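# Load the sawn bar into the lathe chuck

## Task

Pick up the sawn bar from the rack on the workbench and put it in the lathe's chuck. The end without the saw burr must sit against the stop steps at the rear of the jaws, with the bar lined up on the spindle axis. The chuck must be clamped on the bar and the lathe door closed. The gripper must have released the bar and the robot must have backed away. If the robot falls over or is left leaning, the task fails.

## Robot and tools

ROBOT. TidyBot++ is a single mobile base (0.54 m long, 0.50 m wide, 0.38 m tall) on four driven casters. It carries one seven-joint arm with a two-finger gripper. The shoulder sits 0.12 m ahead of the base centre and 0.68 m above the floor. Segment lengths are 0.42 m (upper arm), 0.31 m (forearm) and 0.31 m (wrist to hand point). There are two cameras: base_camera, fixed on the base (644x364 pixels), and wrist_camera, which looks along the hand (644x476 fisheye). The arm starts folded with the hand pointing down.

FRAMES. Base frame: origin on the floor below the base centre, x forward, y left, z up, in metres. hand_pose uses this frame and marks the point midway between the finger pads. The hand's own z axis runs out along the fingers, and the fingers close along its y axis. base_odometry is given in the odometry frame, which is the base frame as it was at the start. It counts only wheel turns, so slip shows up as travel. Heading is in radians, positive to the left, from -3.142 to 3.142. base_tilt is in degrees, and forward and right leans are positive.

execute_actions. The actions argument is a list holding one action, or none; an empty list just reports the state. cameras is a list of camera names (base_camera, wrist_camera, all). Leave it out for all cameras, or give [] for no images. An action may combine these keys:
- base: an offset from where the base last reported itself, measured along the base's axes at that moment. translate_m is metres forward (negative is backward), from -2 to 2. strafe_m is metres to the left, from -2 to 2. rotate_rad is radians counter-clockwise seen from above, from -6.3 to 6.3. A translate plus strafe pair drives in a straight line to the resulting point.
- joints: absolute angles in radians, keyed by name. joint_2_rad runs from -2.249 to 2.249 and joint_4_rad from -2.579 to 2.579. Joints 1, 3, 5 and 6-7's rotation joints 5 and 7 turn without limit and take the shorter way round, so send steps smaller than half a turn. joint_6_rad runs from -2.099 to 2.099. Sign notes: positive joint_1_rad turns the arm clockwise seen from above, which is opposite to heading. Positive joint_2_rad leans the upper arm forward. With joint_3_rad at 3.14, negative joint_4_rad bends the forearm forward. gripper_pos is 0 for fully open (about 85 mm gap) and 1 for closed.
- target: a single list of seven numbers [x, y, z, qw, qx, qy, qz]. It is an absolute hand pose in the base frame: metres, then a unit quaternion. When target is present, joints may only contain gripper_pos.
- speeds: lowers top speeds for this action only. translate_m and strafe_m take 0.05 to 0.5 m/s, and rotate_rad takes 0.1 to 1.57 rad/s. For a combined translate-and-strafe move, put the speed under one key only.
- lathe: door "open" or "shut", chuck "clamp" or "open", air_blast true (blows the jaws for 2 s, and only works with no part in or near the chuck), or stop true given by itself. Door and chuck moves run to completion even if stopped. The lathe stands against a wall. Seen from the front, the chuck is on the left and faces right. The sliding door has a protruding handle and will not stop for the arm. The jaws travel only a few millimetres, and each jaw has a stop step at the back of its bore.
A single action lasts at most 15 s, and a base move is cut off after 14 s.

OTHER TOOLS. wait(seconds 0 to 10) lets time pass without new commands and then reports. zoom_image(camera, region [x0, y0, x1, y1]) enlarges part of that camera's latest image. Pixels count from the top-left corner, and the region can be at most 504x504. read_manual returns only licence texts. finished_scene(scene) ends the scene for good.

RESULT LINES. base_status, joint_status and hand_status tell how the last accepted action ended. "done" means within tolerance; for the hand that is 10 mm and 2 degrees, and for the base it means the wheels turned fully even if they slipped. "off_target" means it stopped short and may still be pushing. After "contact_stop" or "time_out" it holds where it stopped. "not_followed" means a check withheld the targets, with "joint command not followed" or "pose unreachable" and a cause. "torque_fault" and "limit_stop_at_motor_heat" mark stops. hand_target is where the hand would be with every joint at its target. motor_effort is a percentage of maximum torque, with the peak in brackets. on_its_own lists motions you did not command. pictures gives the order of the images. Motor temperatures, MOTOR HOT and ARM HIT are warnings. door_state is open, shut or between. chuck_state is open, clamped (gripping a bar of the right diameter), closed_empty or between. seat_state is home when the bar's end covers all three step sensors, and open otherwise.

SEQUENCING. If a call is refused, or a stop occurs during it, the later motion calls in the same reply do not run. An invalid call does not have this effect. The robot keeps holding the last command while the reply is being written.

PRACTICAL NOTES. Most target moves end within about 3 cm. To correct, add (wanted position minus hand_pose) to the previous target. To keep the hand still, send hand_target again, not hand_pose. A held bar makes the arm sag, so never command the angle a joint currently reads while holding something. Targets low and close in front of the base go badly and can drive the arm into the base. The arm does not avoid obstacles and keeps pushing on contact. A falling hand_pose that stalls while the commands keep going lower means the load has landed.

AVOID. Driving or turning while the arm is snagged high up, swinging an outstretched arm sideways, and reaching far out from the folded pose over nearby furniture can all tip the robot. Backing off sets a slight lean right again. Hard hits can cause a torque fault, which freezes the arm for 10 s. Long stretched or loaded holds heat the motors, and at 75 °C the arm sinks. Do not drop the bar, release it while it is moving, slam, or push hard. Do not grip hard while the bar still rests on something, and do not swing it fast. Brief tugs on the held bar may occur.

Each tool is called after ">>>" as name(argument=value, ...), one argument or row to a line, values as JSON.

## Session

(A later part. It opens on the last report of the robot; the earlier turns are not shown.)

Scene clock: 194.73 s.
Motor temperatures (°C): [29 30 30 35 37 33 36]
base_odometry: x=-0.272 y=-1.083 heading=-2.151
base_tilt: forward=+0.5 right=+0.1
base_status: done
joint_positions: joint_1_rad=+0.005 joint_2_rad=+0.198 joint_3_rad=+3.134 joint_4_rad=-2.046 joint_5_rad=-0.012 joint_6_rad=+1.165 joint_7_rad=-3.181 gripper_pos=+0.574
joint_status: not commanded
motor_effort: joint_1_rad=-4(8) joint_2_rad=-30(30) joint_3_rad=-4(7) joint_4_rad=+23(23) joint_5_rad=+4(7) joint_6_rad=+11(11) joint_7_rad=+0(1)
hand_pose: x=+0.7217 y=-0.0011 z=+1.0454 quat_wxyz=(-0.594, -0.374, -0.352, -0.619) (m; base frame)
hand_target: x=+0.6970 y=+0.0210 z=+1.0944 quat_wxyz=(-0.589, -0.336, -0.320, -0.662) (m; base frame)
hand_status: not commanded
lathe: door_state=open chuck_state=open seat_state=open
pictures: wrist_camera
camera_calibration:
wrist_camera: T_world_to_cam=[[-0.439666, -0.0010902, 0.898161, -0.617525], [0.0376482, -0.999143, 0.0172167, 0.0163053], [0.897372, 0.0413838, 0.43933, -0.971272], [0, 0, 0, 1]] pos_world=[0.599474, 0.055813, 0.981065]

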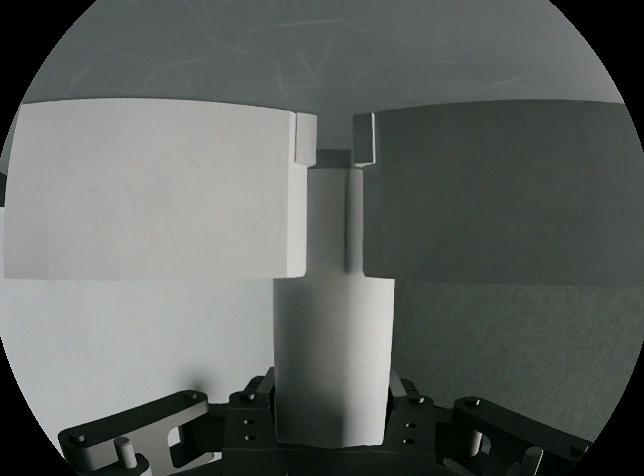

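>>> execute_actions(
  actions=[
    {"lathe":{"chuck":"clamp"}},
  ],
  cameras=[],
)

>>> wait(
  seconds=1.5,
  cameras=["wrist_camera"],
)

>>> zoom_image(
  camera="wrist_camera",
  region=[280, 130, 400, 200],
)

Scene clock: 195.73 s.
Motor temperatures (°C): [29 30 30 35 37 33 36]
base_odometry: x=-0.272 y=-1.083 heading=-2.151
base_tilt: forward=+0.4 right=+0.1
base_status: not commanded
joint_positions: joint_1_rad=+0.005 joint_2_rad=+0.198 joint_3_rad=+3.134 joint_4_rad=-2.046 joint_5_rad=-0.012 joint_6_rad=+1.165 joint_7_rad=-3.181 gripper_pos=+0.574
joint_status: not commanded
motor_effort: joint_1_rad=-3(4) joint_2_rad=-30(30) joint_3_rad=-3(4) joint_4_rad=+21(22) joint_5_rad=+4(5) joint_6_rad=+10(11) joint_7_rad=-1(1)
hand_pose: x=+0.7217 y=-0.0012 z=+1.0454 quat_wxyz=(-0.594, -0.375, -0.352, -0.619) (m; base frame)
hand_target: x=+0.6970 y=+0.0210 z=+1.0944 quat_wxyz=(-0.589, -0.336, -0.320, -0.662) (m; base frame)
hand_status: not commanded
lathe: door_state=open chuck_state=between seat_state=open
pictures: none
No camera images: "cameras" was empty.

Scene clock: 197.23 s.
Motor temperatures (°C): [29 30 30 35 37 33 36]
base_odometry: x=-0.272 y=-1.083 heading=-2.151
base_tilt: forward=+0.5 right=+0.2
base_status: not commanded
joint_positions: joint_1_rad=+0.005 joint_2_rad=+0.196 joint_3_rad=+3.134 joint_4_rad=-2.049 joint_5_rad=-0.012 joint_6_rad=+1.167 joint_7_rad=-3.181 gripper_pos=+0.574
joint_status: not commanded
motor_effort: joint_1_rad=-4(4) joint_2_rad=-29(30) joint_3_rad=-4(4) joint_4_rad=+22(22) joint_5_rad=+3(5) joint_6_rad=+10(11) joint_7_rad=-4(1)
hand_pose: x=+0.7206 y=-0.0012 z=+1.0455 quat_wxyz=(-0.594, -0.374, -0.351, -0.619) (m; base frame)
hand_target: x=+0.6970 y=+0.0210 z=+1.0944 quat_wxyz=(-0.589, -0.336, -0.320, -0.662) (m; base frame)
hand_status: not commanded
wait: 1.50 s; at rest by 0.60 s
lathe: door_state=open chuck_state=clamped seat_state=home
pictures: wrist_camera
camera_calibration:
wrist_camera: T_world_to_cam=[[-0.440194, -0.00086452, 0.897902, -0.617407], [0.0373072, -0.999154, 0.0173277, 0.0163099], [0.897127, 0.0411258, 0.439854, -0.970657], [0, 0, 0, 1]] pos_world=[0.598416, 0.0556814, 0.981036]

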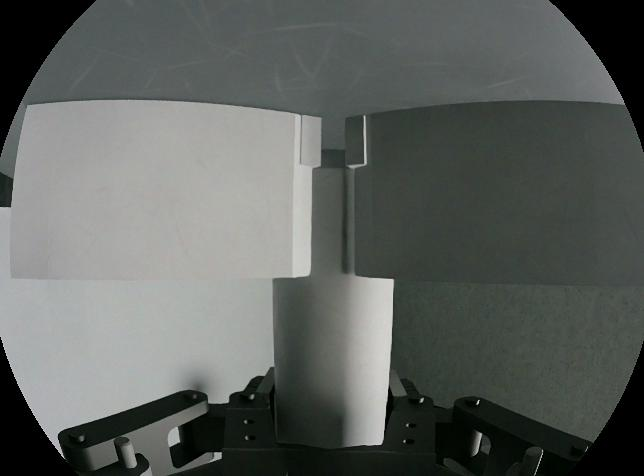

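Scaled by 4.200.

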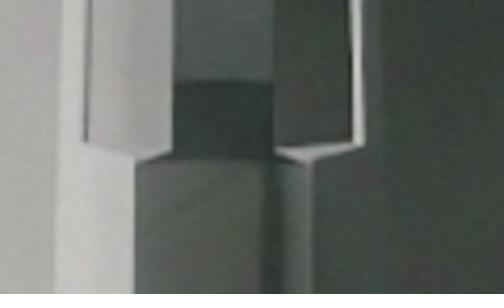

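>>> execute_actions(
  actions=[
    {"joints":{"joint_1_rad":0.005}},
  ],
  cameras=[],
)

>>> execute_actions(
  actions=[
    {"joints":{"gripper_pos":0}},
  ],
  cameras=["wrist_camera"],
)

>>> execute_actions(
  actions=[
    {"joints":{"joint_4_rad":-2.045},"base":{"translate_m":-0.03},"speeds":{"translate_m":0.2}},
  ],
  cameras=["wrist_camera"],
)

Scene clock: 198.43 s.
Motor temperatures (°C): [29 30 30 35 37 33 36]
base_odometry: x=-0.272 y=-1.083 heading=-2.151
base_tilt: forward=+0.5 right=+0.1
base_status: not commanded
joint_positions: joint_1_rad=+0.006 joint_2_rad=+0.196 joint_3_rad=+3.134 joint_4_rad=-2.049 joint_5_rad=-0.012 joint_6_rad=+1.167 joint_7_rad=-3.181 gripper_pos=+0.574
joint_status: all done
motor_effort: joint_1_rad=-1(4) joint_2_rad=-29(29) joint_3_rad=-3(4) joint_4_rad=+23(23) joint_5_rad=+2(3) joint_6_rad=+10(10) joint_7_rad=-3(4)
hand_pose: x=+0.7205 y=-0.0015 z=+1.0455 quat_wxyz=(-0.594, -0.374, -0.351, -0.619) (m; base frame)
hand_target: x=+0.6973 y=+0.0094 z=+1.0944 quat_wxyz=(-0.595, -0.339, -0.317, -0.656) (m; base frame)
hand_status: not commanded
lathe: door_state=open chuck_state=clamped seat_state=home
pictures: none
No camera images: "cameras" was empty.

Scene clock: 199.53 s.
Motor temperatures (°C): [29 30 30 35 37 33 36]
base_odometry: x=-0.272 y=-1.083 heading=-2.151
base_tilt: forward=+0.5 right=+0.1
base_status: not commanded
joint_positions: joint_1_rad=+0.006 joint_2_rad=+0.187 joint_3_rad=+3.131 joint_4_rad=-2.027 joint_5_rad=-0.012 joint_6_rad=+1.175 joint_7_rad=-3.189 gripper_pos=+0.000
joint_status: all done
motor_effort: joint_1_rad=+0(2) joint_2_rad=-24(30) joint_3_rad=+0(3) joint_4_rad=+17(23) joint_5_rad=+1(2) joint_6_rad=+7(11) joint_7_rad=+0(4)
hand_pose: x=+0.7168 y=+0.0000 z=+1.0646 quat_wxyz=(-0.598, -0.363, -0.339, -0.629) (m; base frame)
hand_target: x=+0.6973 y=+0.0094 z=+1.0944 quat_wxyz=(-0.595, -0.339, -0.317, -0.656) (m; base frame)
hand_status: not commanded
lathe: door_state=open chuck_state=clamped seat_state=home
pictures: wrist_camera
camera_calibration:
wrist_camera: T_world_to_cam=[[-0.475006, -0.00979671, 0.879928, -0.592106], [0.042673, -0.999018, 0.0119133, 0.0192784], [0.878947, 0.0432081, 0.474957, -1.00011], [0, 0, 0, 1]] pos_world=[0.596971, 0.0566718, 0.995792]

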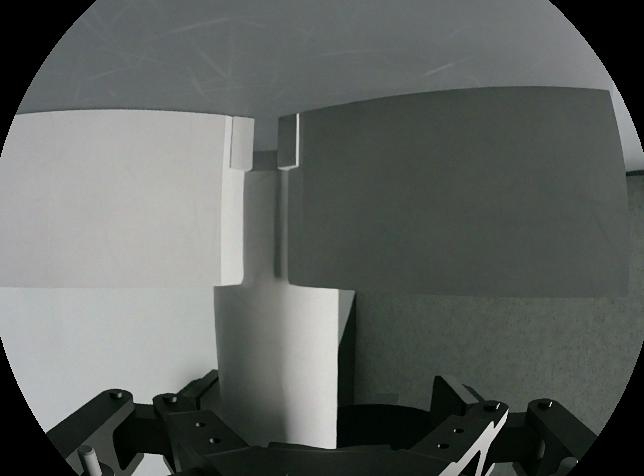

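Scene clock: 200.33 s.
Motor temperatures (°C): [29 30 30 35 37 33 36]
base_odometry: x=-0.256 y=-1.058 heading=-2.151
base_tilt: forward=+0.5 right=+0.2
base_status: done
joint_positions: joint_1_rad=+0.006 joint_2_rad=+0.188 joint_3_rad=+3.131 joint_4_rad=-2.046 joint_5_rad=-0.012 joint_6_rad=+1.175 joint_7_rad=-3.189 gripper_pos=+0.000
joint_status: all done
motor_effort: joint_1_rad=+2(2) joint_2_rad=-28(34) joint_3_rad=+0(1) joint_4_rad=+19(22) joint_5_rad=+1(2) joint_6_rad=+10(13) joint_7_rad=-1(2)
hand_pose: x=+0.7169 y=+0.0000 z=+1.0537 quat_wxyz=(-0.594, -0.370, -0.345, -0.626) (m; base frame)
hand_target: x=+0.6972 y=+0.0095 z=+1.0847 quat_wxyz=(-0.592, -0.346, -0.323, -0.652) (m; base frame)
hand_status: not commanded
lathe: door_state=open chuck_state=clamped seat_state=home
pictures: wrist_camera
camera_calibration:
wrist_camera: T_world_to_cam=[[-0.456752, -0.00976131, 0.88954, -0.60575], [0.0429774, -0.999014, 0.011105, 0.0200681], [0.888555, 0.0433023, 0.456721, -0.982646], [0, 0, 0, 1]] pos_world=[0.595595, 0.0566863, 0.987412]

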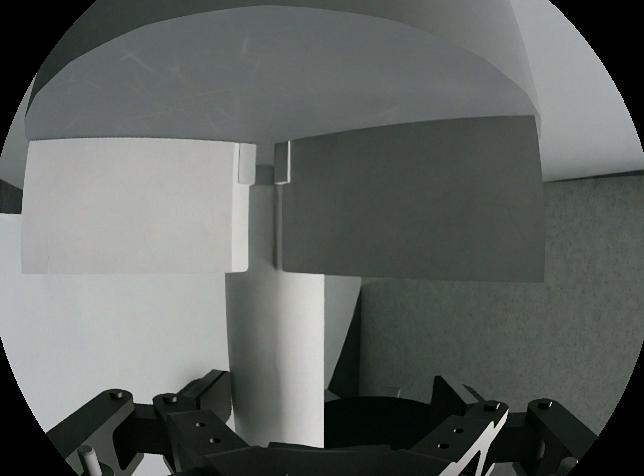

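>>> execute_actions(
  actions=[
    {"joints":{"joint_4_rad":-2.085},"base":{"translate_m":-0.04},"speeds":{"translate_m":0.2}},
  ],
  cameras=["wrist_camera"],
)

Scene clock: 201.43 s.
Motor temperatures (°C): [29 30 30 35 37 33 36]
base_odometry: x=-0.233 y=-1.024 heading=-2.151
base_tilt: forward=+0.5 right=+0.2
base_status: done
joint_positions: joint_1_rad=+0.006 joint_2_rad=+0.174 joint_3_rad=+3.131 joint_4_rad=-2.077 joint_5_rad=-0.012 joint_6_rad=+1.178 joint_7_rad=-3.189 gripper_pos=+0.000
joint_status: all done
motor_effort: joint_1_rad=+1(2) joint_2_rad=-24(30) joint_3_rad=+0(1) joint_4_rad=+17(19) joint_5_rad=+0(2) joint_6_rad=+7(10) joint_7_rad=-1(1)
hand_pose: x=+0.7098 y=+0.0001 z=+1.0471 quat_wxyz=(-0.592, -0.374, -0.349, -0.623) (m; base frame)
hand_target: x=+0.6962 y=+0.0095 z=+1.0641 quat_wxyz=(-0.586, -0.358, -0.335, -0.645) (m; base frame)
hand_status: not commanded
lathe: door_state=open chuck_state=clamped seat_state=home
pictures: wrist_camera
camera_calibration:
wrist_camera: T_world_to_cam=[[-0.444896, -0.00955533, 0.895531, -0.617754], [0.043144, -0.999011, 0.0107743, 0.0207202], [0.894542, 0.0434303, 0.444868, -0.965141], [0, 0, 0, 1]] pos_world=[0.587629, 0.0567132, 0.982355]

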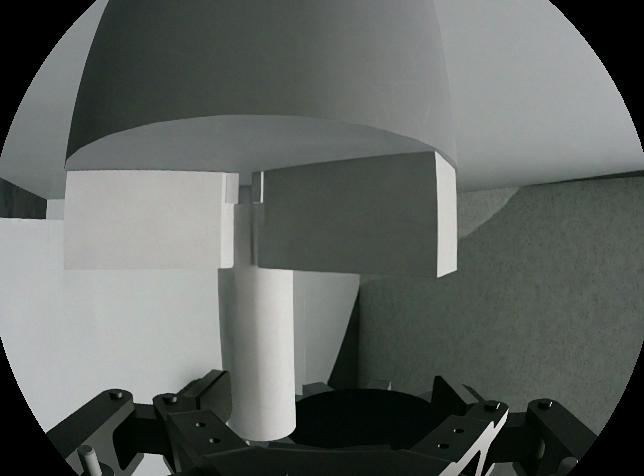

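>>> execute_actions(
  actions=[
    {"base":{"translate_m":-0.5}},
  ],
  cameras=["wrist_camera"],
)

>>> execute_actions(
  actions=[
    {"lathe":{"door":"shut"}},
  ],
  cameras=[],
)

>>> wait(
  seconds=5,
  cameras=["wrist_camera"],
)

Scene clock: 205.93 s.
Motor temperatures (°C): [29 30 30 35 37 33 36]
base_odometry: x=+0.041 y=-0.606 heading=-2.152
base_tilt: forward=+0.6 right=+0.1
base_status: done
joint_positions: joint_1_rad=+0.006 joint_2_rad=+0.168 joint_3_rad=+3.131 joint_4_rad=-2.078 joint_5_rad=-0.012 joint_6_rad=+1.178 joint_7_rad=-3.189 gripper_pos=+0.000
joint_status: not commanded
motor_effort: joint_1_rad=+2(2) joint_2_rad=-24(27) joint_3_rad=+0(1) joint_4_rad=+17(18) joint_5_rad=+2(2) joint_6_rad=+7(8) joint_7_rad=-1(1)
hand_pose: x=+0.7074 y=+0.0001 z=+1.0501 quat_wxyz=(-0.593, -0.372, -0.347, -0.624) (m; base frame)
hand_target: x=+0.6962 y=+0.0095 z=+1.0641 quat_wxyz=(-0.586, -0.358, -0.335, -0.645) (m; base frame)
hand_status: not commanded
lathe: door_state=open chuck_state=clamped seat_state=home
pictures: wrist_camera
camera_calibration:
wrist_camera: T_world_to_cam=[[-0.449365, -0.00951804, 0.893298, -0.616022], [0.043092, -0.99901, 0.0110326, 0.0205696], [0.892309, 0.0434516, 0.44933, -0.967479], [0, 0, 0, 1]] pos_world=[0.585585, 0.0567245, 0.984782]

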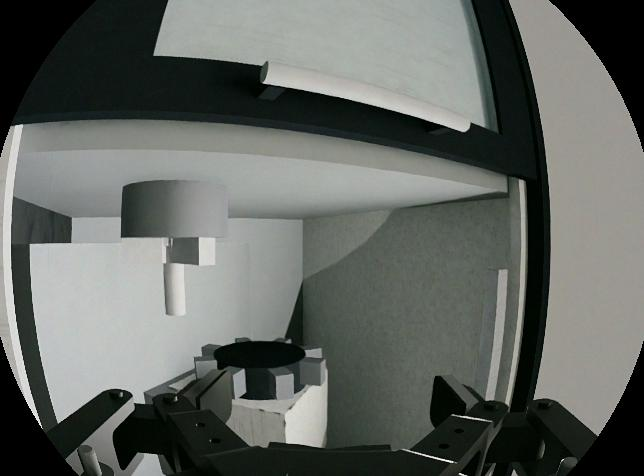

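Scene clock: 206.23 s.
Motor temperatures (°C): [29 30 30 35 37 33 36]
base_odometry: x=+0.041 y=-0.606 heading=-2.152
base_tilt: forward=+0.5 right=+0.2
base_status: not commanded
joint_positions: joint_1_rad=+0.006 joint_2_rad=+0.168 joint_3_rad=+3.131 joint_4_rad=-2.078 joint_5_rad=-0.012 joint_6_rad=+1.178 joint_7_rad=-3.189 gripper_pos=+0.000
joint_status: not commanded
motor_effort: joint_1_rad=+1(2) joint_2_rad=-24(24) joint_3_rad=+0(0) joint_4_rad=+17(18) joint_5_rad=+1(1) joint_6_rad=+7(7) joint_7_rad=+0(1)
hand_pose: x=+0.7074 y=+0.0001 z=+1.0501 quat_wxyz=(-0.593, -0.372, -0.347, -0.624) (m; base frame)
hand_target: x=+0.6962 y=+0.0095 z=+1.0641 quat_wxyz=(-0.586, -0.358, -0.335, -0.645) (m; base frame)
hand_status: not commanded
lathe: door_state=between chuck_state=clamped seat_state=home
pictures: none
No camera images: "cameras" was empty.

Scene clock: 211.23 s.
Motor temperatures (°C): [29 30 30 35 37 33 36]
base_odometry: x=+0.041 y=-0.606 heading=-2.152
base_tilt: forward=+0.6 right=+0.2
base_status: not commanded
joint_positions: joint_1_rad=+0.006 joint_2_rad=+0.168 joint_3_rad=+3.131 joint_4_rad=-2.078 joint_5_rad=-0.012 joint_6_rad=+1.178 joint_7_rad=-3.189 gripper_pos=+0.000
joint_status: not commanded
motor_effort: joint_1_rad=+1(2) joint_2_rad=-24(24) joint_3_rad=+0(0) joint_4_rad=+18(18) joint_5_rad=+1(1) joint_6_rad=+7(7) joint_7_rad=+0(1)
hand_pose: x=+0.7074 y=+0.0001 z=+1.0501 quat_wxyz=(-0.593, -0.372, -0.347, -0.624) (m; base frame)
hand_target: x=+0.6962 y=+0.0095 z=+1.0641 quat_wxyz=(-0.586, -0.358, -0.335, -0.645) (m; base frame)
hand_status: not commanded
wait: 5.00 s; at rest by 0.27 s
lathe: door_state=shut chuck_state=clamped seat_state=home
pictures: wrist_camera
camera_calibration:
wrist_camera: T_world_to_cam=[[-0.449365, -0.00951804, 0.893298, -0.616022], [0.043092, -0.99901, 0.0110326, 0.0205696], [0.892309, 0.0434516, 0.44933, -0.967479], [0, 0, 0, 1]] pos_world=[0.585585, 0.0567245, 0.984782]

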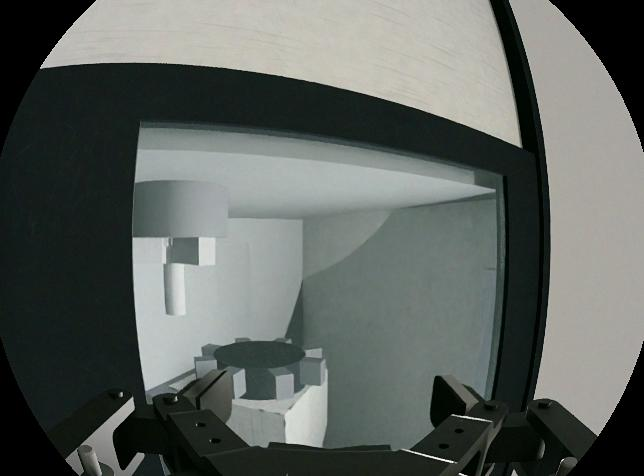

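>>> finished_scene(
  scene=1,
)

The scene is finished: the task was done.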